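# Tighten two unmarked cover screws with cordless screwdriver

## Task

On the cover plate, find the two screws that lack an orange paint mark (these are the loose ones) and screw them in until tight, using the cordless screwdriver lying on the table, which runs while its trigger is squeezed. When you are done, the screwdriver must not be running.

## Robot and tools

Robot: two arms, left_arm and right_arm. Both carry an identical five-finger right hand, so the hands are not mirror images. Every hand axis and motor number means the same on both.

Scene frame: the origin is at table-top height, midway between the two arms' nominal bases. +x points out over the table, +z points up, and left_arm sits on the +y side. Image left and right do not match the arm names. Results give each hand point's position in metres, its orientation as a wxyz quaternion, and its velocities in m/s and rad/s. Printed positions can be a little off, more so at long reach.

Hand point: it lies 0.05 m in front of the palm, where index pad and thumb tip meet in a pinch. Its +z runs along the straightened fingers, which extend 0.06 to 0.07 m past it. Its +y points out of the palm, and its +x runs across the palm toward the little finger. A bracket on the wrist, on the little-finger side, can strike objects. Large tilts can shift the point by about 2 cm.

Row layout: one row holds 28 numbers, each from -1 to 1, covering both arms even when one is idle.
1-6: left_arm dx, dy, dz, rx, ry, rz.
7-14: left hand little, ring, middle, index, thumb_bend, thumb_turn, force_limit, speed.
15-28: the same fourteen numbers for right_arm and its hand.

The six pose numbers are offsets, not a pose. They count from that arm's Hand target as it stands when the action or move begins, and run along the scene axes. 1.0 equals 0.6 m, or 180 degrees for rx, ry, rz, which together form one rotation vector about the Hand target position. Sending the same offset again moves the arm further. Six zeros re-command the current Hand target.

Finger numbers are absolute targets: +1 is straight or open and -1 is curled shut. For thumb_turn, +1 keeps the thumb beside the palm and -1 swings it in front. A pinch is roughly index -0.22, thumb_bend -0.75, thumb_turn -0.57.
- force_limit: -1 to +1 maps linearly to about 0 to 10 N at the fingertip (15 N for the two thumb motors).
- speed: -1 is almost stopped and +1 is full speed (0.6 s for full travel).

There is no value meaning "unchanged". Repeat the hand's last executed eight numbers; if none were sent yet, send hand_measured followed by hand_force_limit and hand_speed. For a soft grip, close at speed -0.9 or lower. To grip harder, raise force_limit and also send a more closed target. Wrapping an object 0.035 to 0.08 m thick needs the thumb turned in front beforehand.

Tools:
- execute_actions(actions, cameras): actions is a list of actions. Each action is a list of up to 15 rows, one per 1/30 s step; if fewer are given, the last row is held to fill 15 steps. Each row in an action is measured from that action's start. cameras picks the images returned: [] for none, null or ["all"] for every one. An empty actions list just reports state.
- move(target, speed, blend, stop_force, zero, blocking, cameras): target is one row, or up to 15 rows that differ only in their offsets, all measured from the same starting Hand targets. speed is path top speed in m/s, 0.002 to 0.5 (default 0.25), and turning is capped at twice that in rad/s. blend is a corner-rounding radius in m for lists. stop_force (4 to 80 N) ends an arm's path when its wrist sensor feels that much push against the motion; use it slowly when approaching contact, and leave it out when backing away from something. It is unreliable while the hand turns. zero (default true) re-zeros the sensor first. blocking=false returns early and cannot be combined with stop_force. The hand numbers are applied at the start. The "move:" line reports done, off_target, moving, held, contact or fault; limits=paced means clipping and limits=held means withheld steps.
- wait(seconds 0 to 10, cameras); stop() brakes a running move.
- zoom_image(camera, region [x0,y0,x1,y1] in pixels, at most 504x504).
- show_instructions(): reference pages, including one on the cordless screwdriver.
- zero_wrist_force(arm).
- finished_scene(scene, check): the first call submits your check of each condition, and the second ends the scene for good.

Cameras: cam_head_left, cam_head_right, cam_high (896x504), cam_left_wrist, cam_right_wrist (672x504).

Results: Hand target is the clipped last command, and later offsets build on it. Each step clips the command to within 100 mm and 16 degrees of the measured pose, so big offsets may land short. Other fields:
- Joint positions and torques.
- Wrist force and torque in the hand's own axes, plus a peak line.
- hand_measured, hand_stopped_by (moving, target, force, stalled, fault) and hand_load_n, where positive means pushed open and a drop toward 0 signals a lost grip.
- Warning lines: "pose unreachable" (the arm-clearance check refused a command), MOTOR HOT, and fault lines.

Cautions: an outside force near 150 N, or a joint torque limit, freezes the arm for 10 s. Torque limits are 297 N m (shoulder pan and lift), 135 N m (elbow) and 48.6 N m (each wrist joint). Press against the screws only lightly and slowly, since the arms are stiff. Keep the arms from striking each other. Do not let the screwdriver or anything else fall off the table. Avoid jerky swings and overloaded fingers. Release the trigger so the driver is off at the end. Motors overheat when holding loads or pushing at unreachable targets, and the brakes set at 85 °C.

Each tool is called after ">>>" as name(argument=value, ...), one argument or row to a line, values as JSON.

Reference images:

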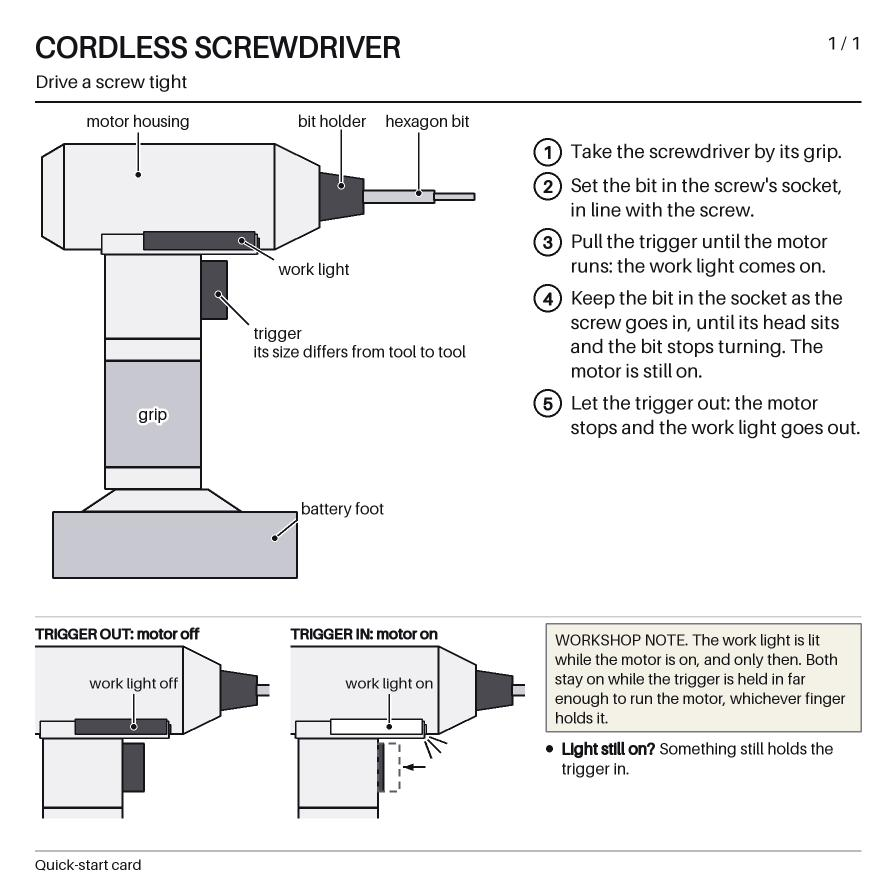

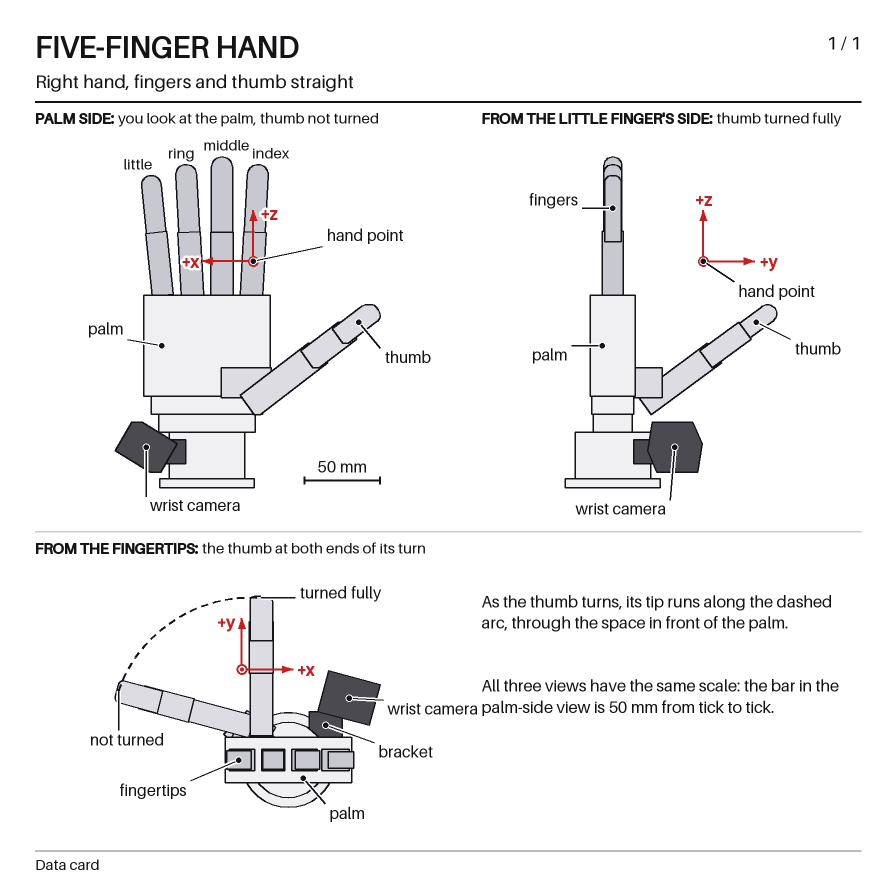

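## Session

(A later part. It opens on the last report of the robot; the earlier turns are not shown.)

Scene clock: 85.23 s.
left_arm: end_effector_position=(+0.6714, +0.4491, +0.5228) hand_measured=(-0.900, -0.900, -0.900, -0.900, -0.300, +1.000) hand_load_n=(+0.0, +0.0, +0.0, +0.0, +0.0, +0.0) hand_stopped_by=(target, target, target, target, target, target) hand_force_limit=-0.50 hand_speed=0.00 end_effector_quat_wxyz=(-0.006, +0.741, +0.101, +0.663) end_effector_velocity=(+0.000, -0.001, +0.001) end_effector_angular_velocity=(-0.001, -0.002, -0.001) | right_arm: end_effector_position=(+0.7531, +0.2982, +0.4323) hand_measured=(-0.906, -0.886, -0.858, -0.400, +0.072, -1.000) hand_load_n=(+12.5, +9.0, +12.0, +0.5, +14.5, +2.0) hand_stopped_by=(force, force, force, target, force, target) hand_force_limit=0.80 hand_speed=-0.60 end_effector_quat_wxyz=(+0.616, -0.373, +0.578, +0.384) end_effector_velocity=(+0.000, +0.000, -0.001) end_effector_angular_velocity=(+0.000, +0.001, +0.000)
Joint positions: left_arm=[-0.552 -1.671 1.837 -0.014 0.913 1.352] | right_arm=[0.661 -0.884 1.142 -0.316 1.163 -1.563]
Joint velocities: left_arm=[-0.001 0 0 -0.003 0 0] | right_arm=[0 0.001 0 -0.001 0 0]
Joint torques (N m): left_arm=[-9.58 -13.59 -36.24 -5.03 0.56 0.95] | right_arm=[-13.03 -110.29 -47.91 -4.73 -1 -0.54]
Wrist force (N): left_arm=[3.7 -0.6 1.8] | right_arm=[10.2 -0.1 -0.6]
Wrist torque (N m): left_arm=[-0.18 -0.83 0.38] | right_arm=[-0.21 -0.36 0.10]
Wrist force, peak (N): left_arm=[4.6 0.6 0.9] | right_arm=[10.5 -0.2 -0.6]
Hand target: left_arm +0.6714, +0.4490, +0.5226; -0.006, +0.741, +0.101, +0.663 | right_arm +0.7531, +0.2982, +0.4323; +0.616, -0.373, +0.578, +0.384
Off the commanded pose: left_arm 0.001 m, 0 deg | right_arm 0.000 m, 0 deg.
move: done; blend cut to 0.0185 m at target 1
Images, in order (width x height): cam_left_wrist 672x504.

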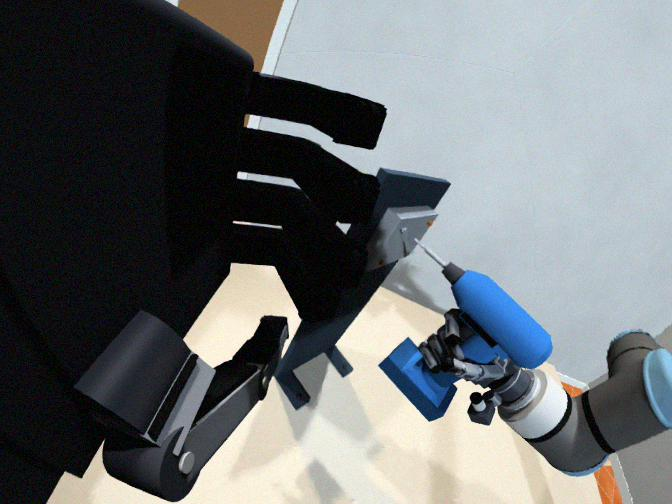

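>>> move(
  target=[0,0,0,0,0,0,-0.9,-0.9,-0.9,-0.9,-0.3,1,-0.5,0,0.0241,0.034,0,0,0,0,-1,-1,-1,-0.4,-1,-1,0.8,-0.6],
  speed=0.008,
  stop_force=4,
  cameras=["cam_left_wrist"],
)

>>> zoom_image(
  camera="cam_left_wrist",
  region=[390, 215, 450, 275],
)

Scene clock: 88.23 s.
left_arm: end_effector_position=(+0.6714, +0.4490, +0.5226) hand_measured=(-0.900, -0.900, -0.900, -0.900, -0.300, +1.000) hand_load_n=(+0.0, +0.0, +0.0, +0.0, +0.5, +0.0) hand_stopped_by=(target, target, target, target, target, target) hand_force_limit=-0.50 hand_speed=0.00 end_effector_quat_wxyz=(-0.006, +0.741, +0.101, +0.663) end_effector_velocity=(+0.000, +0.000, +0.000) end_effector_angular_velocity=(-0.001, +0.000, +0.001) | right_arm: end_effector_position=(+0.7623, +0.3115, +0.4323) hand_measured=(-0.906, -0.886, -0.858, -0.400, +0.072, -1.000) hand_load_n=(+12.5, +9.0, +11.5, +0.0, +15.0, +2.0) hand_stopped_by=(force, force, force, target, force, target) hand_force_limit=0.80 hand_speed=-0.60 end_effector_quat_wxyz=(+0.616, -0.373, +0.578, +0.384) end_effector_velocity=(+0.000, +0.000, +0.000) end_effector_angular_velocity=(+0.000, +0.000, +0.000)
Joint positions: left_arm=[-0.553 -1.671 1.837 -0.014 0.913 1.352] | right_arm=[0.665 -0.855 1.093 -0.296 1.166 -1.564]
Joint velocities: left_arm=[0 0 0 0 0 -0.001] | right_arm=[0 0 0 0 0 0]
Joint torques (N m): left_arm=[-11.51 -10.3 -37.86 -1.43 1.35 2.34] | right_arm=[-8.79 -130.37 -44.58 -6.62 0.05 -0.83]
Wrist force (N): left_arm=[3.5 -0.8 2.2] | right_arm=[12.7 2.4 -2.3]
Wrist torque (N m): left_arm=[-0.23 -0.81 0.36] | right_arm=[0.18 -0.79 0.31]
Wrist force, peak (N): left_arm=[3.9 -1.0 2.2] | right_arm=[10.9 1.9 -15.7]
Hand target: left_arm +0.6714, +0.4490, +0.5226; -0.006, +0.741, +0.101, +0.663 | right_arm +0.7624, +0.3114, +0.4323; +0.616, -0.373, +0.578, +0.384
Off the commanded pose: left_arm 0.000 m, 0 deg | right_arm 0.009 m, 0 deg.
move: contact (right_arm)
Images, in order (width x height): cam_left_wrist 672x504.

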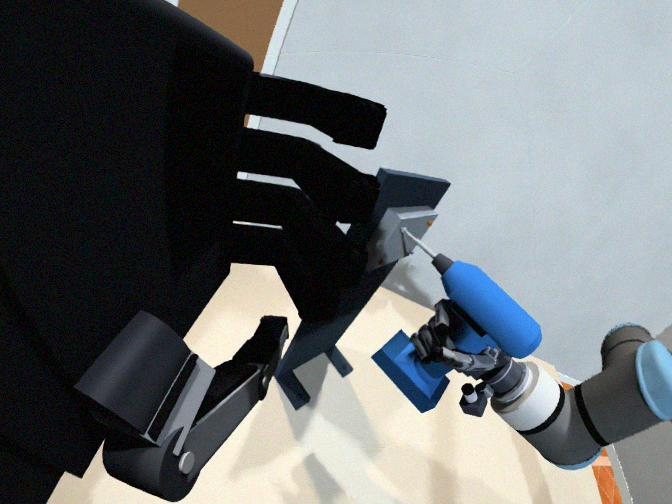

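Scaled by 8.400 from the camera's 672x504 image, which has a finer 960x720 frame.

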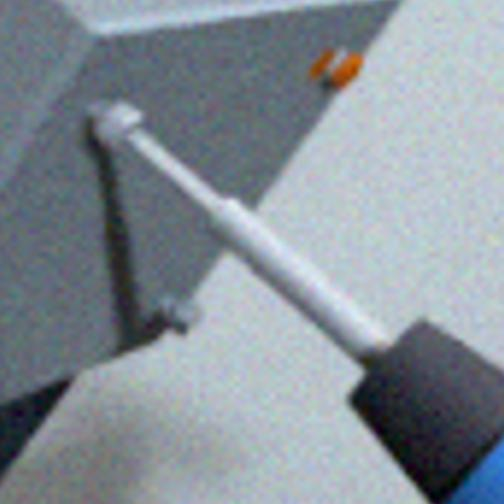

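>>> move(
  target=[
    [0,0,0,0,0,0,-0.9,-0.9,-0.9,-0.9,-0.3,1,-0.5,0,-0.001,-0.0014,0,0,0,0,-1,-1,-1,-0.9,-1,-1,0.8,-0.6],
    [0,0,0,0,0,0,-0.9,-0.9,-0.9,-0.9,-0.3,1,-0.5,0,0.0058,0.0082,0,0,0,0,-1,-1,-1,-0.9,-1,-1,0.8,-0.6],
  ],
  speed=0.005,
  stop_force=5,
  cameras=["cam_left_wrist"],
)

>>> zoom_image(
  camera="cam_left_wrist",
  region=[390, 215, 450, 275],
)

Scene clock: 89.83 s.
left_arm: end_effector_position=(+0.6714, +0.4490, +0.5226) hand_measured=(-0.900, -0.900, -0.900, -0.900, -0.300, +1.000) hand_load_n=(+0.0, +0.0, +0.0, +0.0, +0.0, +0.0) hand_stopped_by=(target, target, target, target, target, target) hand_force_limit=-0.50 hand_speed=0.00 end_effector_quat_wxyz=(-0.006, +0.741, +0.101, +0.663) end_effector_velocity=(+0.000, +0.000, +0.000) end_effector_angular_velocity=(+0.000, +0.000, +0.000) | right_arm: end_effector_position=(+0.7626, +0.3114, +0.4324) hand_measured=(-0.906, -0.886, -0.858, -0.862, +0.072, -1.000) hand_load_n=(+12.5, +9.0, +11.5, +10.0, +15.0, +2.0) hand_stopped_by=(force, force, force, force, force, target) hand_force_limit=0.80 hand_speed=-0.60 end_effector_quat_wxyz=(+0.616, -0.373, +0.578, +0.384) end_effector_velocity=(+0.000, +0.000, +0.000) end_effector_angular_velocity=(-0.001, +0.001, +0.000)
Joint positions: left_arm=[-0.553 -1.671 1.837 -0.014 0.913 1.352] | right_arm=[0.664 -0.854 1.092 -0.296 1.166 -1.564]
Joint velocities: left_arm=[0 0 0 0 0 0.001] | right_arm=[0 0 0 0.001 0 0]
Joint torques (N m): left_arm=[-13.16 -12.22 -45.32 1.94 0.24 1.2] | right_arm=[-17.73 -129.89 -46.08 -6.96 0.19 0.34]
Wrist force (N): left_arm=[3.6 -0.9 2.1] | right_arm=[13.8 5.2 -4.5]
Wrist torque (N m): left_arm=[-0.24 -0.83 0.37] | right_arm=[-0.14 -0.86 0.21]
Wrist force, peak (N): left_arm=[3.8 -0.8 2.6] | right_arm=[14.9 4.9 -15.1]
Hand target: left_arm +0.6714, +0.4490, +0.5226; -0.006, +0.741, +0.101, +0.663 | right_arm +0.7626, +0.3114, +0.4324; +0.616, -0.373, +0.578, +0.384
Off the commanded pose: left_arm 0.000 m, 0 deg | right_arm 0.006 m, 0 deg.
move: contact (right_arm); path passed 1 of 2 targets
Images, in order (width x height): cam_left_wrist 672x504.

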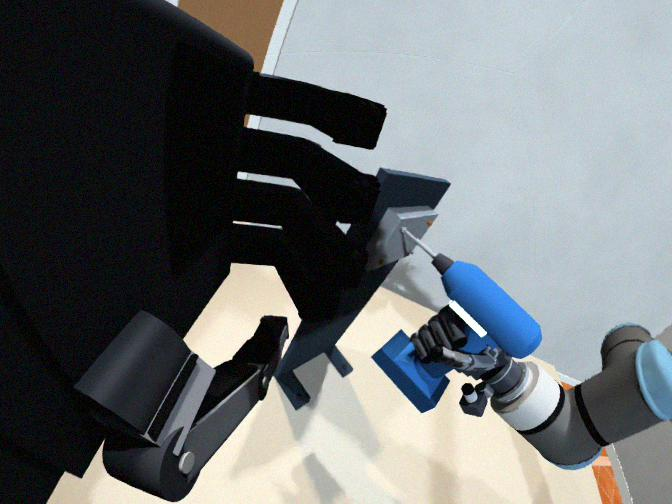

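Scaled by 8.400 from the camera's 672x504 image, which has a finer 960x720 frame.

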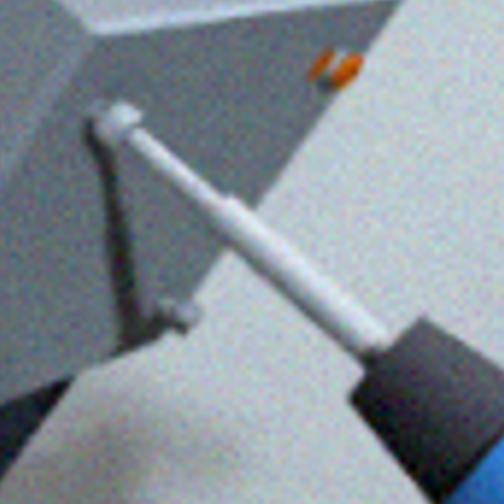

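>>> move(
  target=[
    [0,0,0,0,0,0,-0.9,-0.9,-0.9,-0.9,-0.3,1,-0.5,0,-0.001,-0.0014,0,0,0,0,-1,-1,-1,-0.9,-1,-1,0.8,-0.6],
    [0,0,0,0,0,0,-0.9,-0.9,-0.9,-0.9,-0.3,1,-0.5,0,-0.001,-0.0014,0.001,0,0,0,-1,-1,-1,-0.9,-1,-1,0.8,-0.6],
    [0,0,0,0,0,0,-0.9,-0.9,-0.9,-0.9,-0.3,1,-0.5,0,0.0029,0.0041,0.001,0,0,0,-1,-1,-1,-0.9,-1,-1,0.8,-0.6],
  ],
  speed=0.005,
  stop_force=4,
  cameras=[],
)

Scene clock: 91.40 s.
left_arm: end_effector_position=(+0.6714, +0.4490, +0.5226) hand_measured=(-0.900, -0.900, -0.900, -0.900, -0.300, +1.000) hand_load_n=(+0.0, +0.0, +0.0, +0.0, +0.0, +0.0) hand_stopped_by=(target, target, target, target, target, target) hand_force_limit=-0.50 hand_speed=0.00 end_effector_quat_wxyz=(-0.006, +0.741, +0.101, +0.663) end_effector_velocity=(+0.000, +0.000, +0.000) end_effector_angular_velocity=(-0.001, +0.000, +0.001) | right_arm: end_effector_position=(+0.7625, +0.3110, +0.4331) hand_measured=(-0.906, -0.886, -0.858, -0.862, +0.072, -1.000) hand_load_n=(+12.0, +9.0, +12.0, +10.0, +15.5, +2.5) hand_stopped_by=(force, force, force, force, force, target) hand_force_limit=0.80 hand_speed=-0.60 end_effector_quat_wxyz=(+0.616, -0.373, +0.578, +0.384) end_effector_velocity=(+0.000, +0.000, +0.000) end_effector_angular_velocity=(+0.001, -0.001, +0.000)
Joint positions: left_arm=[-0.553 -1.671 1.837 -0.014 0.913 1.352] | right_arm=[0.664 -0.855 1.093 -0.295 1.166 -1.564]
Joint velocities: left_arm=[0 0 0 0 -0.001 -0.001] | right_arm=[0 0 0 -0.001 0 0]
Joint torques (N m): left_arm=[-11.56 -12.82 -51.75 1.78 -0.32 -0.08] | right_arm=[-11.85 -129.15 -44.38 -6.45 -0.88 0.53]
Wrist force (N): left_arm=[3.4 -0.9 1.7] | right_arm=[13.0 2.1 -0.7]
Wrist torque (N m): left_arm=[-0.22 -0.79 0.35] | right_arm=[0.11 -0.80 0.34]
Wrist force, peak (N): left_arm=[3.8 -1.0 2.1] | right_arm=[11.6 3.2 -13.1]
Hand target: left_arm +0.6714, +0.4490, +0.5226; -0.006, +0.741, +0.101, +0.663 | right_arm +0.7625, +0.3110, +0.4331; +0.616, -0.373, +0.578, +0.384
Off the commanded pose: left_arm 0.000 m, 0 deg | right_arm 0.003 m, 0 deg.
move: contact (right_arm); path passed 2 of 3 targets
No camera images: "cameras" was empty.

>>> move(
  target=[
    [0,0,0,0,0,0,-0.9,-0.9,-0.9,-0.9,-0.3,1,-0.5,0,-0.001,-0.0014,0,0,0,0,-1,-1,-1,-0.9,-1,-1,0.8,-0.6],
    [0,0,0,0,0,0,-0.9,-0.9,-0.9,-0.9,-0.3,1,-0.5,0,-0.0002,-0.002,0,0,0,0,-1,-1,-1,-0.9,-1,-1,0.8,-0.6],
    [0,0,0,0,0,0,-0.9,-0.9,-0.9,-0.9,-0.3,1,-0.5,0,0.0037,0.0035,0,0,0,0,-1,-1,-1,-0.9,-1,-1,0.8,-0.6],
  ],
  speed=0.005,
  stop_force=4,
  cameras=[],
)

Scene clock: 92.93 s.
left_arm: end_effector_position=(+0.6714, +0.4490, +0.5226) hand_measured=(-0.900, -0.900, -0.900, -0.900, -0.300, +1.000) hand_load_n=(+0.0, +0.0, +0.0, +0.0, +0.0, +0.0) hand_stopped_by=(target, target, target, target, target, target) hand_force_limit=-0.50 hand_speed=0.00 end_effector_quat_wxyz=(-0.006, +0.741, +0.101, +0.663) end_effector_velocity=(+0.000, +0.000, +0.000) end_effector_angular_velocity=(+0.002, +0.000, +0.000) | right_arm: end_effector_position=(+0.7632, +0.3107, +0.4332) hand_measured=(-0.906, -0.886, -0.858, -0.862, +0.072, -1.000) hand_load_n=(+12.0, +9.0, +12.0, +10.0, +15.5, +2.5) hand_stopped_by=(force, force, force, force, force, target) hand_force_limit=0.80 hand_speed=-0.60 end_effector_quat_wxyz=(+0.616, -0.373, +0.578, +0.384) end_effector_velocity=(+0.000, +0.000, -0.001) end_effector_angular_velocity=(-0.001, +0.001, +0.000)
Joint positions: left_arm=[-0.553 -1.671 1.837 -0.014 0.913 1.352] | right_arm=[0.663 -0.855 1.092 -0.295 1.166 -1.564]
Joint velocities: left_arm=[0.001 0 0 0 0 0.002] | right_arm=[0 0.001 0 0 0 0]
Joint torques (N m): left_arm=[-14.54 -11.93 -50.3 1.32 -0.13 -0.73] | right_arm=[-12.82 -128.62 -45.14 -6.39 0.05 0.64]
Wrist force (N): left_arm=[3.3 -0.7 2.1] | right_arm=[12.5 2.1 -5.3]
Wrist torque (N m): left_arm=[-0.21 -0.79 0.35] | right_arm=[0.32 -0.99 0.31]
Wrist force, peak (N): left_arm=[3.6 -0.6 2.6] | right_arm=[11.7 2.3 -14.8]
Hand target: left_arm +0.6714, +0.4490, +0.5226; -0.006, +0.741, +0.101, +0.663 | right_arm +0.7633, +0.3106, +0.4332; +0.616, -0.373, +0.578, +0.384
Off the commanded pose: left_arm 0.000 m, 0 deg | right_arm 0.003 m, 0 deg.
move: contact (right_arm); path passed 2 of 3 targets
No camera images: "cameras" was empty.

>>> wait(
  seconds=0,
  cameras=["cam_left_wrist","cam_high"],
)

>>> zoom_image(
  camera="cam_left_wrist",
  region=[398, 222, 428, 252],
)

Scene clock: 93.03 s.
left_arm: end_effector_position=(+0.6714, +0.4490, +0.5226) hand_measured=(-0.900, -0.900, -0.900, -0.900, -0.300, +1.000) hand_load_n=(+0.0, +0.0, +0.0, +0.0, +0.0, +0.0) hand_stopped_by=(target, target, target, target, target, target) hand_force_limit=-0.50 hand_speed=0.00 end_effector_quat_wxyz=(-0.006, +0.741, +0.101, +0.663) end_effector_velocity=(+0.000, +0.000, +0.000) end_effector_angular_velocity=(+0.000, +0.000, +0.000) | right_arm: end_effector_position=(+0.7632, +0.3106, +0.4332) hand_measured=(-0.906, -0.886, -0.858, -0.862, +0.072, -1.000) hand_load_n=(+12.0, +9.0, +12.0, +10.0, +15.5, +2.5) hand_stopped_by=(force, force, force, force, force, target) hand_force_limit=0.80 hand_speed=-0.60 end_effector_quat_wxyz=(+0.616, -0.373, +0.578, +0.384) end_effector_velocity=(+0.000, +0.000, +0.002) end_effector_angular_velocity=(+0.001, -0.001, +0.000)
Joint positions: left_arm=[-0.553 -1.671 1.837 -0.014 0.913 1.352] | right_arm=[0.663 -0.855 1.092 -0.295 1.166 -1.564]
Joint velocities: left_arm=[0 0 0 0 0 0] | right_arm=[0 -0.002 0 0 -0.001 0]
Joint torques (N m): left_arm=[-12.67 -13.43 -51.73 1.71 -0.42 -0.09] | right_arm=[-11.9 -127.75 -45.33 -6.42 -0.16 0.63]
Wrist force (N): left_arm=[3.6 -0.8 2.1] | right_arm=[12.9 1.7 -5.5]
Wrist torque (N m): left_arm=[-0.22 -0.82 0.36] | right_arm=[0.27 -1.03 0.32]
Wrist force, peak (N): left_arm=[3.4 -0.4 2.6] | right_arm=[12.9 1.7 -5.5]
Hand target: left_arm +0.6714, +0.4490, +0.5226; -0.006, +0.741, +0.101, +0.663 | right_arm +0.7633, +0.3106, +0.4332; +0.616, -0.373, +0.578, +0.384
Off the commanded pose: left_arm 0.000 m, 0 deg | right_arm 0.003 m, 0 deg.
Images, in order (width x height): cam_high 896x504, cam_left_wrist 672x504.

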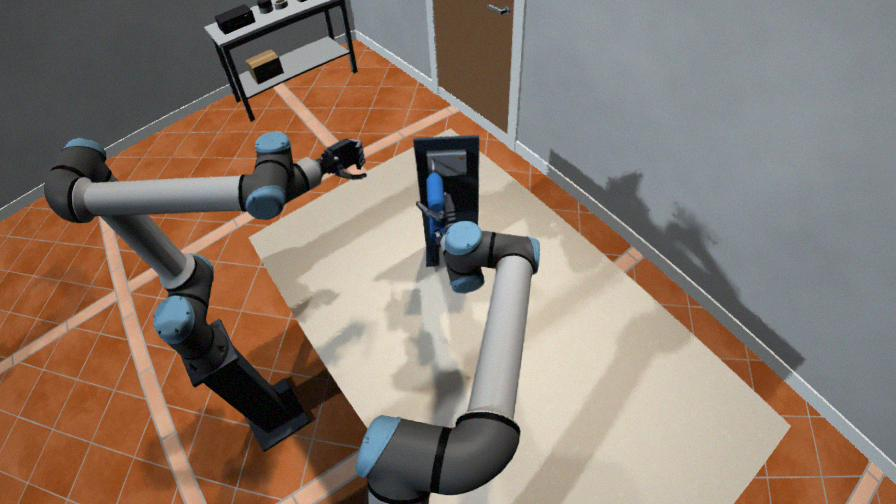

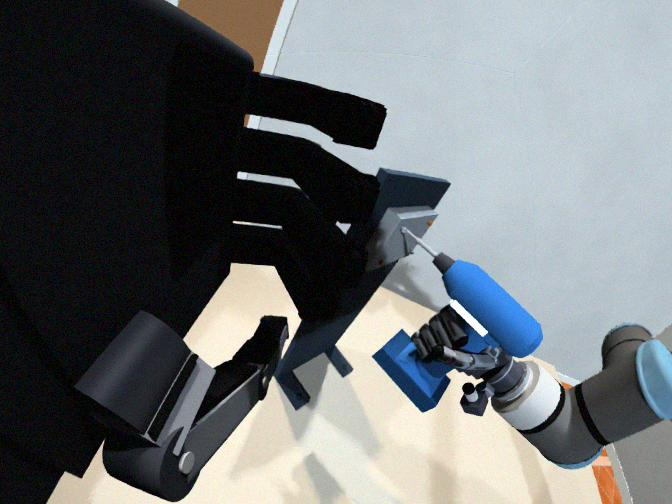

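Scaled by 16.800 from the camera's 672x504 image, which has a finer 960x720 frame.

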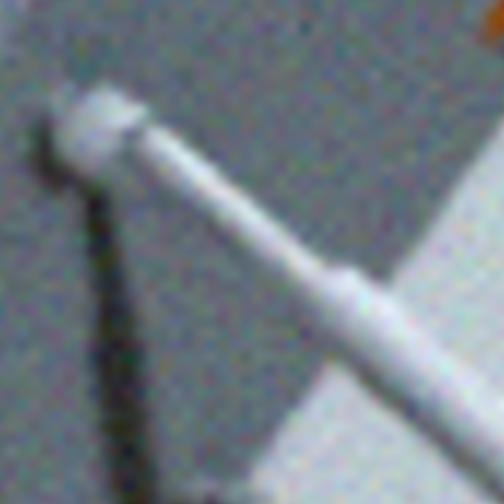

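>>> move(
  target=[
    [0,0,0,0,0,0,-0.9,-0.9,-0.9,-0.9,-0.3,1,-0.5,0,-0.001,-0.0014,0,0,0,0,-1,-1,-1,-0.9,-1,-1,0.8,-0.6],
    [0,0,0,0,0,0,-0.9,-0.9,-0.9,-0.9,-0.3,1,-0.5,0,-0.0018,-0.0008,-0.0022,0,0,0,-1,-1,-1,-0.9,-1,-1,0.8,-0.6],
    [0,0,0,0,0,0,-0.9,-0.9,-0.9,-0.9,-0.3,1,-0.5,0,0.0021,0.0047,-0.0022,0,0,0,-1,-1,-1,-0.9,-1,-1,0.8,-0.6],
  ],
  speed=0.005,
  stop_force=4,
  cameras=["cam_left_wrist"],
)

>>> zoom_image(
  camera="cam_left_wrist",
  region=[398, 222, 428, 252],
)

Scene clock: 94.67 s.
left_arm: end_effector_position=(+0.6714, +0.4490, +0.5226) hand_measured=(-0.900, -0.900, -0.900, -0.900, -0.300, +1.000) hand_load_n=(+0.0, +0.0, +0.0, +0.0, +0.0, +0.0) hand_stopped_by=(target, target, target, target, target, target) hand_force_limit=-0.50 hand_speed=0.00 end_effector_quat_wxyz=(-0.006, +0.741, +0.101, +0.663) end_effector_velocity=(+0.000, +0.000, +0.000) end_effector_angular_velocity=(+0.000, +0.000, +0.001) | right_arm: end_effector_position=(+0.7632, +0.3106, +0.4332) hand_measured=(-0.906, -0.886, -0.858, -0.862, +0.072, -1.000) hand_load_n=(+12.0, +9.0, +12.0, +10.0, +15.5, +2.5) hand_stopped_by=(force, force, force, force, force, target) hand_force_limit=0.80 hand_speed=-0.60 end_effector_quat_wxyz=(+0.616, -0.373, +0.578, +0.384) end_effector_velocity=(+0.000, +0.000, -0.001) end_effector_angular_velocity=(-0.001, +0.001, +0.000)
Joint positions: left_arm=[-0.553 -1.671 1.837 -0.014 0.913 1.352] | right_arm=[0.663 -0.855 1.093 -0.295 1.166 -1.564]
Joint velocities: left_arm=[0 0 0 0 0 0] | right_arm=[0 0 0 0.001 0 0]
Joint torques (N m): left_arm=[-10.65 -13.24 -51.64 1.15 -0.78 -1.93] | right_arm=[-3.35 -109.86 -55.14 -2.76 1.53 0.81]
Wrist force (N): left_arm=[3.1 -0.6 2.0] | right_arm=[12.8 2.3 -0.9]
Wrist torque (N m): left_arm=[-0.19 -0.75 0.34] | right_arm=[0.16 -0.75 0.33]
Wrist force, peak (N): left_arm=[3.6 -0.9 2.4] | right_arm=[12.9 1.8 -5.6]
Hand target: left_arm +0.6714, +0.4490, +0.5226; -0.006, +0.741, +0.101, +0.663 | right_arm +0.7632, +0.3106, +0.4332; +0.616, -0.373, +0.578, +0.384
Off the commanded pose: left_arm 0.000 m, 0 deg | right_arm 0.003 m, 0 deg.
move: contact (right_arm); path passed 0 of 3 targets
Images, in order (width x height): cam_left_wrist 672x504.

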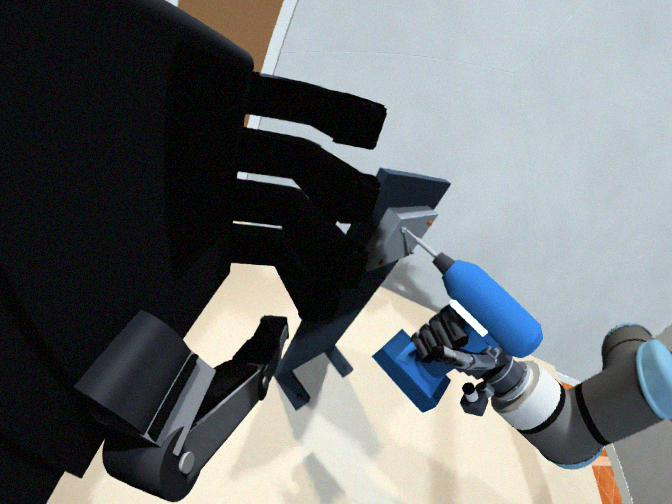

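Scaled by 16.800 from the camera's 672x504 image, which has a finer 960x720 frame.

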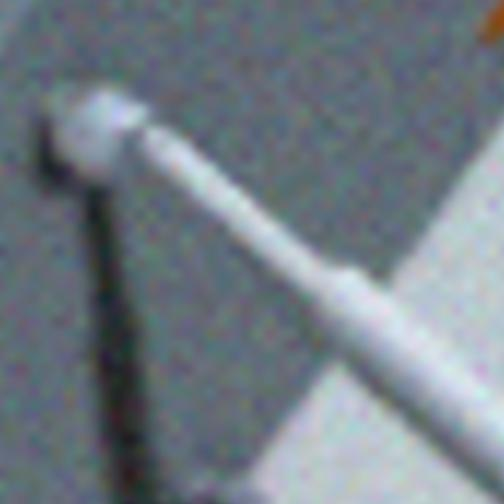

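>>> move(
  target=[
    [0,0,0,0,0,0,-0.9,-0.9,-0.9,-0.9,-0.3,1,-0.5,0,-0.002,-0.0028,0,0,0,0,-1,-1,-1,-0.9,-1,-1,0.8,-0.6],
    [0,0,0,0,0,0,-0.9,-0.9,-0.9,-0.9,-0.3,1,-0.5,0,-0.0028,-0.0022,-0.002,0,0,0,-1,-1,-1,-0.9,-1,-1,0.8,-0.6],
  ],
  speed=0.02,
  cameras=[],
)

>>> move(
  target=[0,0,0,0,0,0,-0.9,-0.9,-0.9,-0.9,-0.3,1,-0.5,0,0.0048,0.0068,0,0,0,0,-1,-1,-1,-0.9,-1,-1,0.8,-0.6],
  speed=0.005,
  stop_force=4,
  cameras=["cam_left_wrist"],
)

>>> zoom_image(
  camera="cam_left_wrist",
  region=[398, 222, 428, 252],
)

Scene clock: 95.70 s.
left_arm: end_effector_position=(+0.6714, +0.4490, +0.5226) hand_measured=(-0.900, -0.900, -0.900, -0.900, -0.300, +1.000) hand_load_n=(+0.0, +0.0, +0.0, +0.0, +0.5, +0.0) hand_stopped_by=(target, target, target, target, target, target) hand_force_limit=-0.50 hand_speed=0.00 end_effector_quat_wxyz=(-0.006, +0.741, +0.101, +0.663) end_effector_velocity=(+0.000, +0.000, +0.000) end_effector_angular_velocity=(+0.001, +0.000, +0.000) | right_arm: end_effector_position=(+0.7616, +0.3092, +0.4320) hand_measured=(-0.906, -0.886, -0.858, -0.862, +0.072, -1.000) hand_load_n=(+12.0, +9.0, +12.0, +10.0, +15.5, +2.5) hand_stopped_by=(force, force, force, force, force, target) hand_force_limit=0.80 hand_speed=-0.60 end_effector_quat_wxyz=(+0.616, -0.373, +0.578, +0.384) end_effector_velocity=(+0.000, +0.000, +0.002) end_effector_angular_velocity=(+0.002, -0.002, +0.000)
Joint positions: left_arm=[-0.553 -1.671 1.837 -0.014 0.913 1.352] | right_arm=[0.663 -0.859 1.1 -0.3 1.166 -1.564]
Joint velocities: left_arm=[0 -0.001 0 0 0 0.001] | right_arm=[0 -0.002 0 -0.001 0 0]
Joint torques (N m): left_arm=[-14.3 -13.77 -50.77 0.71 -0.42 -2.45] | right_arm=[14.88 -111.23 -47.07 -5.29 2.65 0.17]
Wrist force (N): left_arm=[3.7 -1.0 2.4] | right_arm=[12.9 1.8 -0.7]
Wrist torque (N m): left_arm=[-0.28 -0.85 0.36] | right_arm=[0.08 -0.78 0.32]
Wrist force, peak (N): left_arm=[3.7 -1.0 2.4] | right_arm=[13.4 2.1 -0.8]
Hand target: left_arm +0.6714, +0.4490, +0.5226; -0.006, +0.741, +0.101, +0.663 | right_arm +0.7615, +0.3092, +0.4320; +0.616, -0.373, +0.578, +0.384
Off the commanded pose: left_arm 0.000 m, 0 deg | right_arm 0.000 m, 0 deg.
move: done
No camera images: "cameras" was empty.

Scene clock: 97.23 s.
left_arm: end_effector_position=(+0.6714, +0.4490, +0.5226) hand_measured=(-0.900, -0.900, -0.900, -0.900, -0.300, +1.000) hand_load_n=(+0.0, +0.0, +0.0, +0.0, +0.0, +0.0) hand_stopped_by=(target, target, target, target, target, target) hand_force_limit=-0.50 hand_speed=0.00 end_effector_quat_wxyz=(-0.006, +0.741, +0.101, +0.663) end_effector_velocity=(+0.000, +0.001, +0.000) end_effector_angular_velocity=(+0.001, -0.001, +0.001) | right_arm: end_effector_position=(+0.7627, +0.3110, +0.4320) hand_measured=(-0.906, -0.886, -0.858, -0.862, +0.072, -1.000) hand_load_n=(+12.5, +9.0, +12.0, +9.5, +15.5, +2.5) hand_stopped_by=(force, force, force, force, force, target) hand_force_limit=0.80 hand_speed=-0.60 end_effector_quat_wxyz=(+0.616, -0.373, +0.578, +0.384) end_effector_velocity=(+0.000, +0.000, -0.001) end_effector_angular_velocity=(-0.001, +0.001, +0.000)
Joint positions: left_arm=[-0.553 -1.671 1.837 -0.014 0.913 1.352] | right_arm=[0.664 -0.855 1.094 -0.297 1.166 -1.564]
Joint velocities: left_arm=[0.001 0 0 -0.001 0 0.001] | right_arm=[0 0 0 0 0 0]
Joint torques (N m): left_arm=[-10.7 -12.21 -49.46 0.75 -0.41 -2.63] | right_arm=[-3.41 -129.02 -45.06 -6.25 0.35 0.46]
Wrist force (N): left_arm=[3.8 -0.7 2.3] | right_arm=[13.3 1.5 -1.2]
Wrist torque (N m): left_arm=[-0.21 -0.86 0.38] | right_arm=[0.05 -0.83 0.34]
Wrist force, peak (N): left_arm=[3.8 -0.7 2.3] | right_arm=[11.9 2.9 -14.4]
Hand target: left_arm +0.6714, +0.4490, +0.5226; -0.006, +0.741, +0.101, +0.663 | right_arm +0.7628, +0.3110, +0.4320; +0.616, -0.373, +0.578, +0.384
Off the commanded pose: left_arm 0.000 m, 0 deg | right_arm 0.003 m, 0 deg.
move: contact (right_arm)
Images, in order (width x height): cam_left_wrist 672x504.

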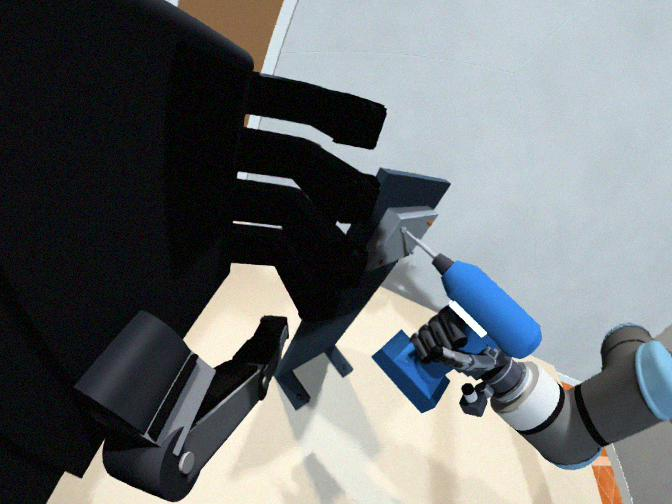

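Scaled by 16.800 from the camera's 672x504 image, which has a finer 960x720 frame.

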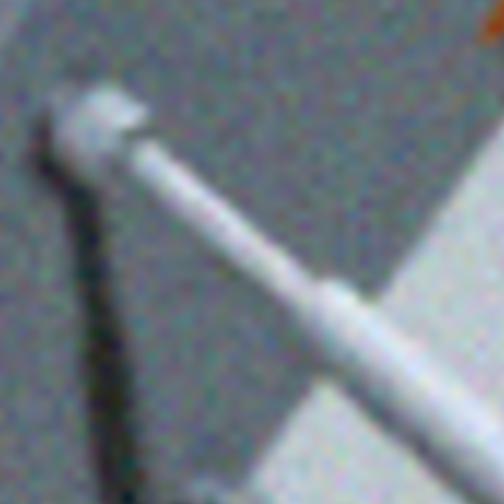

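>>> move(
  target=[
    [0,0,0,0,0,0,-0.9,-0.9,-0.9,-0.9,-0.3,1,-0.5,0,-0.002,-0.0028,0,0,0,0,-1,-1,-1,-0.9,-1,-1,0.8,-0.6],
    [0,0,0,0,0,0,-0.9,-0.9,-0.9,-0.9,-0.3,1,-0.5,0,-0.002,-0.0028,-0.0012,0,0,0,-1,-1,-1,-0.9,-1,-1,0.8,-0.6],
  ],
  speed=0.02,
  cameras=[],
)

>>> move(
  target=[0,0,0,0,0,0,-0.9,-0.9,-0.9,-0.9,-0.3,1,-0.5,0,0.0048,0.0068,0,0,0,0,-1,-1,-1,-0.9,-1,-1,0.8,-0.6],
  speed=0.005,
  stop_force=4,
  cameras=["cam_left_wrist"],
)

>>> zoom_image(
  camera="cam_left_wrist",
  region=[398, 222, 428, 252],
)

Scene clock: 98.23 s.
left_arm: end_effector_position=(+0.6714, +0.4490, +0.5226) hand_measured=(-0.900, -0.900, -0.900, -0.900, -0.300, +1.000) hand_load_n=(+0.0, +0.0, +0.0, +0.0, +0.0, +0.0) hand_stopped_by=(target, target, target, target, target, target) hand_force_limit=-0.50 hand_speed=0.00 end_effector_quat_wxyz=(-0.006, +0.741, +0.101, +0.663) end_effector_velocity=(+0.000, +0.001, +0.000) end_effector_angular_velocity=(-0.001, +0.000, +0.001) | right_arm: end_effector_position=(+0.7615, +0.3093, +0.4313) hand_measured=(-0.906, -0.886, -0.858, -0.862, +0.072, -1.000) hand_load_n=(+12.0, +9.0, +12.0, +10.0, +15.5, +2.5) hand_stopped_by=(force, force, force, force, force, target) hand_force_limit=0.80 hand_speed=-0.60 end_effector_quat_wxyz=(+0.616, -0.373, +0.578, +0.384) end_effector_velocity=(+0.000, +0.000, -0.002) end_effector_angular_velocity=(-0.001, +0.002, +0.000)
Joint positions: left_arm=[-0.553 -1.671 1.837 -0.014 0.913 1.352] | right_arm=[0.664 -0.858 1.101 -0.301 1.166 -1.564]
Joint velocities: left_arm=[0.001 0 0 0 -0.001 -0.001] | right_arm=[0 0.002 0 0 0 0]
Joint torques (N m): left_arm=[-12.26 -13.46 -48.83 0.71 -0.31 -2.15] | right_arm=[-13.67 -109.59 -47.01 -5.44 -1.06 1.07]
Wrist force (N): left_arm=[3.6 -0.9 2.3] | right_arm=[13.1 1.6 -0.9]
Wrist torque (N m): left_arm=[-0.25 -0.83 0.37] | right_arm=[0.07 -0.79 0.34]
Wrist force, peak (N): left_arm=[3.9 -0.9 2.1] | right_arm=[13.3 1.8 -0.9]
Hand target: left_arm +0.6714, +0.4490, +0.5226; -0.006, +0.741, +0.101, +0.663 | right_arm +0.7616, +0.3093, +0.4313; +0.616, -0.373, +0.578, +0.384
Off the commanded pose: left_arm 0.000 m, 0 deg | right_arm 0.000 m, 0 deg.
move: done
No camera images: "cameras" was empty.

Scene clock: 99.70 s.
left_arm: end_effector_position=(+0.6714, +0.4490, +0.5226) hand_measured=(-0.900, -0.900, -0.900, -0.900, -0.300, +1.000) hand_load_n=(+0.0, +0.0, +0.0, +0.0, +0.0, +0.0) hand_stopped_by=(target, target, target, target, target, target) hand_force_limit=-0.50 hand_speed=0.00 end_effector_quat_wxyz=(-0.006, +0.741, +0.101, +0.663) end_effector_velocity=(+0.000, -0.001, +0.000) end_effector_angular_velocity=(+0.001, +0.001, -0.002) | right_arm: end_effector_position=(+0.7629, +0.3111, +0.4313) hand_measured=(-0.906, -0.886, -0.858, -0.862, +0.072, -1.000) hand_load_n=(+12.5, +9.0, +12.0, +10.0, +15.5, +2.5) hand_stopped_by=(force, force, force, force, force, target) hand_force_limit=0.80 hand_speed=-0.60 end_effector_quat_wxyz=(+0.616, -0.373, +0.578, +0.384) end_effector_velocity=(+0.000, +0.000, +0.000) end_effector_angular_velocity=(+0.000, +0.000, +0.000)
Joint positions: left_arm=[-0.553 -1.671 1.837 -0.014 0.913 1.352] | right_arm=[0.664 -0.854 1.094 -0.298 1.166 -1.564]
Joint velocities: left_arm=[-0.001 0 0 0.001 0.001 0.001] | right_arm=[0 0 0 0.001 0 0]
Joint torques (N m): left_arm=[-12.63 -13.09 -49.19 0.57 -0.24 -2.61] | right_arm=[-12.66 -129.81 -45.21 -6.26 0.27 0.22]
Wrist force (N): left_arm=[3.0 -0.8 2.0] | right_arm=[13.2 2.0 -0.8]
Wrist torque (N m): left_arm=[-0.23 -0.73 0.33] | right_arm=[0.11 -0.80 0.34]
Wrist force, peak (N): left_arm=[3.7 -0.7 2.4] | right_arm=[11.2 3.7 -13.5]
Hand target: left_arm +0.6714, +0.4490, +0.5226; -0.006, +0.741, +0.101, +0.663 | right_arm +0.7629, +0.3111, +0.4313; +0.616, -0.373, +0.578, +0.384
Off the commanded pose: left_arm 0.000 m, 0 deg | right_arm 0.003 m, 0 deg.
move: contact (right_arm)
Images, in order (width x height): cam_left_wrist 672x504.

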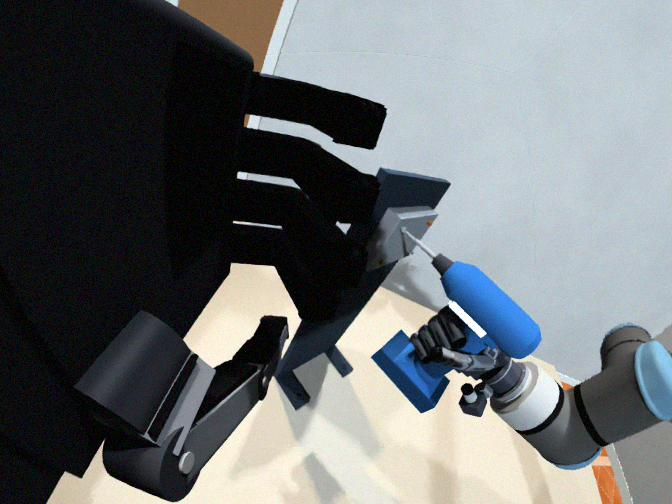

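Scaled by 16.800 from the camera's 672x504 image, which has a finer 960x720 frame.

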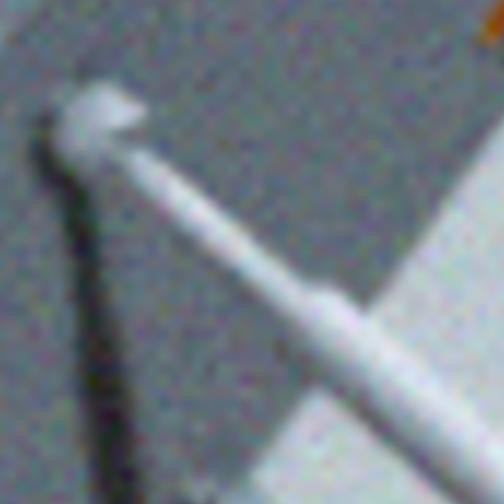

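>>> move(
  target=[
    [0,0,0.2,0,0,0,-0.9,-0.9,-0.9,-0.9,-0.3,1,-0.5,0,0,0,0,0,0,0,-1,-1,-1,-0.9,-1,-1,0.8,-0.6],
    [0.0955,-0.0537,0.2432,-0.0401,0.1898,0.1451,-0.9,-0.9,-0.9,-0.9,-0.3,1,-0.5,0,0,0,0,0,0,0,-1,-1,-1,-0.9,-1,-1,0.8,-0.6],
  ],
  speed=0.2,
  blend=[0.03,0],
  cameras=["cam_left_wrist","cam_high"],
)

>>> zoom_image(
  camera="cam_left_wrist",
  region=[380, 252, 410, 282],
)

>>> zoom_image(
  camera="cam_high",
  region=[415, 140, 455, 180],
)

Scene clock: 102.83 s.
left_arm: end_effector_position=(+0.7290, +0.4164, +0.6679) hand_measured=(-0.900, -0.900, -0.900, -0.900, -0.300, +1.000) hand_load_n=(+0.0, +0.5, +0.0, +0.0, +0.0, +0.0) hand_stopped_by=(target, target, target, target, target, target) hand_force_limit=-0.50 hand_speed=0.00 end_effector_quat_wxyz=(-0.137, +0.859, +0.297, +0.393) end_effector_velocity=(+0.000, -0.001, -0.001) end_effector_angular_velocity=(+0.001, +0.002, +0.000) | right_arm: end_effector_position=(+0.7629, +0.3111, +0.4313) hand_measured=(-0.906, -0.886, -0.858, -0.862, +0.072, -1.000) hand_load_n=(+12.5, +9.0, +12.0, +10.0, +15.0, +2.5) hand_stopped_by=(force, force, force, force, force, target) hand_force_limit=0.80 hand_speed=-0.60 end_effector_quat_wxyz=(+0.616, -0.373, +0.578, +0.384) end_effector_velocity=(+0.000, +0.000, +0.000) end_effector_angular_velocity=(+0.000, +0.001, +0.000)
Joint positions: left_arm=[-0.604 -1.191 0.909 1.491 0.773 0.489] | right_arm=[0.664 -0.854 1.094 -0.298 1.166 -1.564]
Joint velocities: left_arm=[-0.001 0.001 0 0.002 0 -0.001] | right_arm=[0 0 0 0.001 0 0]
Joint torques (N m): left_arm=[-14.82 -60.26 -43.03 6.09 -2.51 -0.73] | right_arm=[-13.23 -129 -49.41 -3.73 0.01 0.78]
Wrist force (N): left_arm=[3.0 -1.2 1.1] | right_arm=[13.0 1.9 -0.9]
Wrist torque (N m): left_arm=[-0.17 -0.67 0.35] | right_arm=[0.10 -0.78 0.33]
Wrist force, peak (N): left_arm=[4.2 -1.3 2.0] | right_arm=[13.6 2.1 -0.8]
Hand target: left_arm +0.7290, +0.4164, +0.6680; -0.137, +0.859, +0.297, +0.393 | right_arm +0.7629, +0.3111, +0.4313; +0.616, -0.373, +0.578, +0.384
Off the commanded pose: left_arm 0.001 m, 0 deg | right_arm 0.000 m, 0 deg.
move: done
Images, in order (width x height): cam_high 896x504, cam_left_wrist 672x504.

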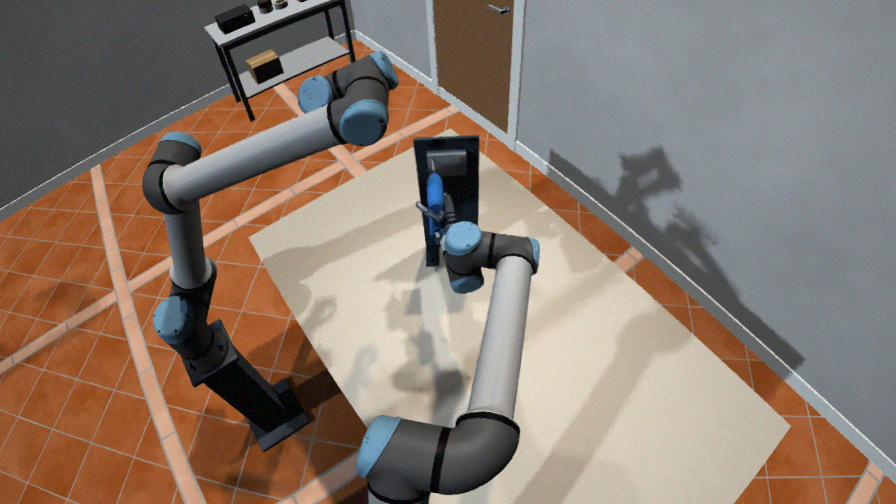

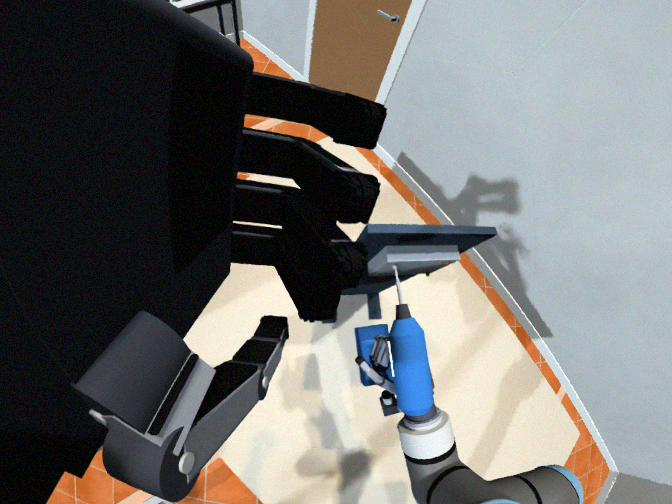

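Scaled by 16.800 from the camera's 672x504 image, which has a finer 960x720 frame.

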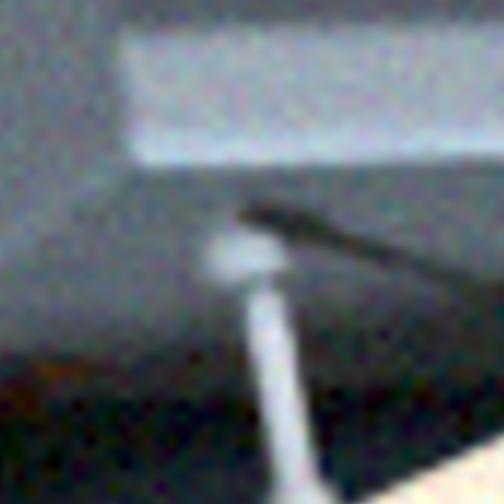

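Scaled by 12.600.

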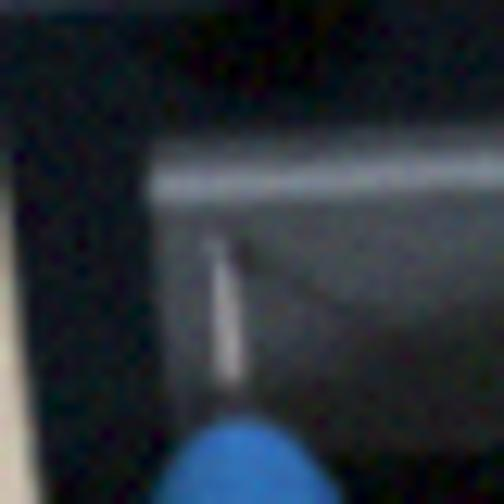

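>>> move(
  target=[
    [0,0,0,0,0,0,-0.9,-0.9,-0.9,-0.9,-0.3,1,-0.5,0,-0.002,-0.0028,0,0,0,0,-1,-1,-1,-0.9,-1,-1,0.8,-0.6],
    [0,0,0,0,0,0,-0.9,-0.9,-0.9,-0.9,-0.3,1,-0.5,0,-0.004,-0.0014,0.001,0,0,0,-1,-1,-1,-0.9,-1,-1,0.8,-0.6],
  ],
  speed=0.02,
  cameras=[],
)

>>> move(
  target=[0,0,0,0,0,0,-0.9,-0.9,-0.9,-0.9,-0.3,1,-0.5,0,0.0048,0.0068,0,0,0,0,-1,-1,-1,-0.9,-1,-1,0.8,-0.6],
  speed=0.005,
  stop_force=4,
  cameras=["cam_left_wrist"],
)

>>> zoom_image(
  camera="cam_left_wrist",
  region=[380, 252, 410, 282],
)

Scene clock: 103.83 s.
left_arm: end_effector_position=(+0.7290, +0.4164, +0.6680) hand_measured=(-0.900, -0.900, -0.900, -0.900, -0.300, +1.000) hand_load_n=(+0.0, +0.0, +0.5, +0.0, +0.0, +0.0) hand_stopped_by=(target, target, target, target, target, target) hand_force_limit=-0.50 hand_speed=0.00 end_effector_quat_wxyz=(-0.137, +0.859, +0.297, +0.393) end_effector_velocity=(+0.000, +0.000, +0.000) end_effector_angular_velocity=(+0.000, +0.000, +0.000) | right_arm: end_effector_position=(+0.7606, +0.3102, +0.4319) hand_measured=(-0.906, -0.886, -0.858, -0.862, +0.072, -1.000) hand_load_n=(+12.5, +9.0, +12.0, +10.0, +15.5, +2.0) hand_stopped_by=(force, force, force, force, force, target) hand_force_limit=0.80 hand_speed=-0.60 end_effector_quat_wxyz=(+0.616, -0.373, +0.578, +0.384) end_effector_velocity=(+0.000, +0.000, +0.000) end_effector_angular_velocity=(-0.001, +0.001, +0.000)
Joint positions: left_arm=[-0.604 -1.191 0.909 1.491 0.773 0.489] | right_arm=[0.665 -0.858 1.1 -0.3 1.167 -1.564]
Joint velocities: left_arm=[0 0.001 0 0 0 -0.001] | right_arm=[0 0 0 0.001 0 0]
Joint torques (N m): left_arm=[-13.14 -51.9 -46.2 4.99 -2.15 -3.6] | right_arm=[9.04 -127.02 -56.02 -2.59 1.87 -1.08]
Wrist force (N): left_arm=[3.1 -1.1 1.0] | right_arm=[12.9 1.9 -1.1]
Wrist torque (N m): left_arm=[-0.16 -0.69 0.36] | right_arm=[0.12 -0.75 0.32]
Wrist force, peak (N): left_arm=[3.5 -1.1 1.0] | right_arm=[13.3 2.1 -0.8]
Hand target: left_arm +0.7290, +0.4164, +0.6680; -0.137, +0.859, +0.297, +0.393 | right_arm +0.7605, +0.3102, +0.4319; +0.616, -0.373, +0.578, +0.384
Off the commanded pose: left_arm 0.000 m, 0 deg | right_arm 0.000 m, 0 deg.
move: done
No camera images: "cameras" was empty.

Scene clock: 105.17 s.
left_arm: end_effector_position=(+0.7290, +0.4164, +0.6680) hand_measured=(-0.900, -0.900, -0.900, -0.900, -0.300, +1.000) hand_load_n=(+0.0, +0.0, +0.0, +0.0, +0.5, +0.0) hand_stopped_by=(target, target, target, target, target, target) hand_force_limit=-0.50 hand_speed=0.00 end_effector_quat_wxyz=(-0.137, +0.859, +0.297, +0.393) end_effector_velocity=(+0.000, -0.001, +0.000) end_effector_angular_velocity=(+0.001, +0.001, -0.002) | right_arm: end_effector_position=(+0.7620, +0.3125, +0.4319) hand_measured=(-0.906, -0.886, -0.858, -0.862, +0.072, -1.000) hand_load_n=(+12.0, +9.0, +12.0, +10.0, +15.5, +2.5) hand_stopped_by=(force, force, force, force, force, target) hand_force_limit=0.80 hand_speed=-0.60 end_effector_quat_wxyz=(+0.616, -0.373, +0.578, +0.384) end_effector_velocity=(+0.000, +0.000, +0.002) end_effector_angular_velocity=(+0.001, -0.002, +0.000)
Joint positions: left_arm=[-0.604 -1.191 0.909 1.491 0.773 0.489] | right_arm=[0.666 -0.853 1.092 -0.296 1.168 -1.564]
Joint velocities: left_arm=[-0.001 0 0 0 0 0.001] | right_arm=[0 -0.001 0 -0.001 0 0]
Joint torques (N m): left_arm=[-11.45 -48.11 -43.16 2.92 -0.98 -2.89] | right_arm=[-0.65 -124.58 -43.26 -5.88 0.49 -1.14]
Wrist force (N): left_arm=[3.3 -1.3 0.7] | right_arm=[10.4 2.8 -3.7]
Wrist torque (N m): left_arm=[-0.17 -0.71 0.37] | right_arm=[0.11 -1.10 0.16]
Wrist force, peak (N): left_arm=[3.6 -1.0 1.3] | right_arm=[10.0 4.0 -8.9]
Hand target: left_arm +0.7290, +0.4164, +0.6680; -0.137, +0.859, +0.297, +0.393 | right_arm +0.7621, +0.3124, +0.4319; +0.616, -0.373, +0.578, +0.384
Off the commanded pose: left_arm 0.000 m, 0 deg | right_arm 0.002 m, 0 deg.
move: contact (right_arm)
Images, in order (width x height): cam_left_wrist 672x504.

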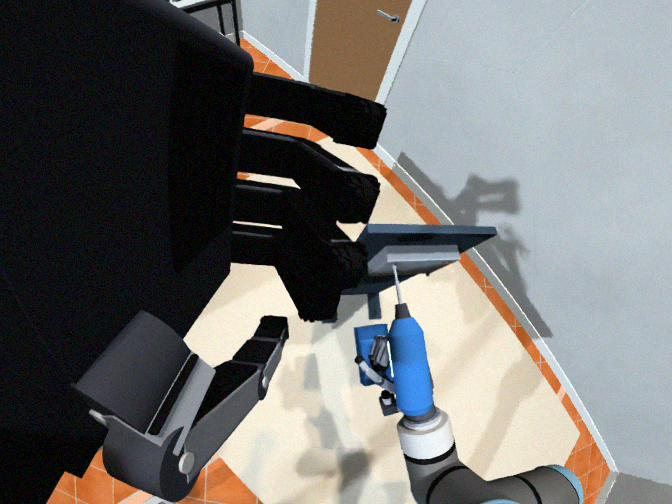

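Scaled by 16.800 from the camera's 672x504 image, which has a finer 960x720 frame.

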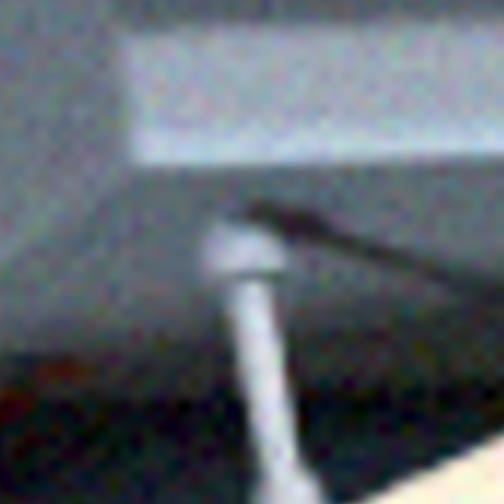

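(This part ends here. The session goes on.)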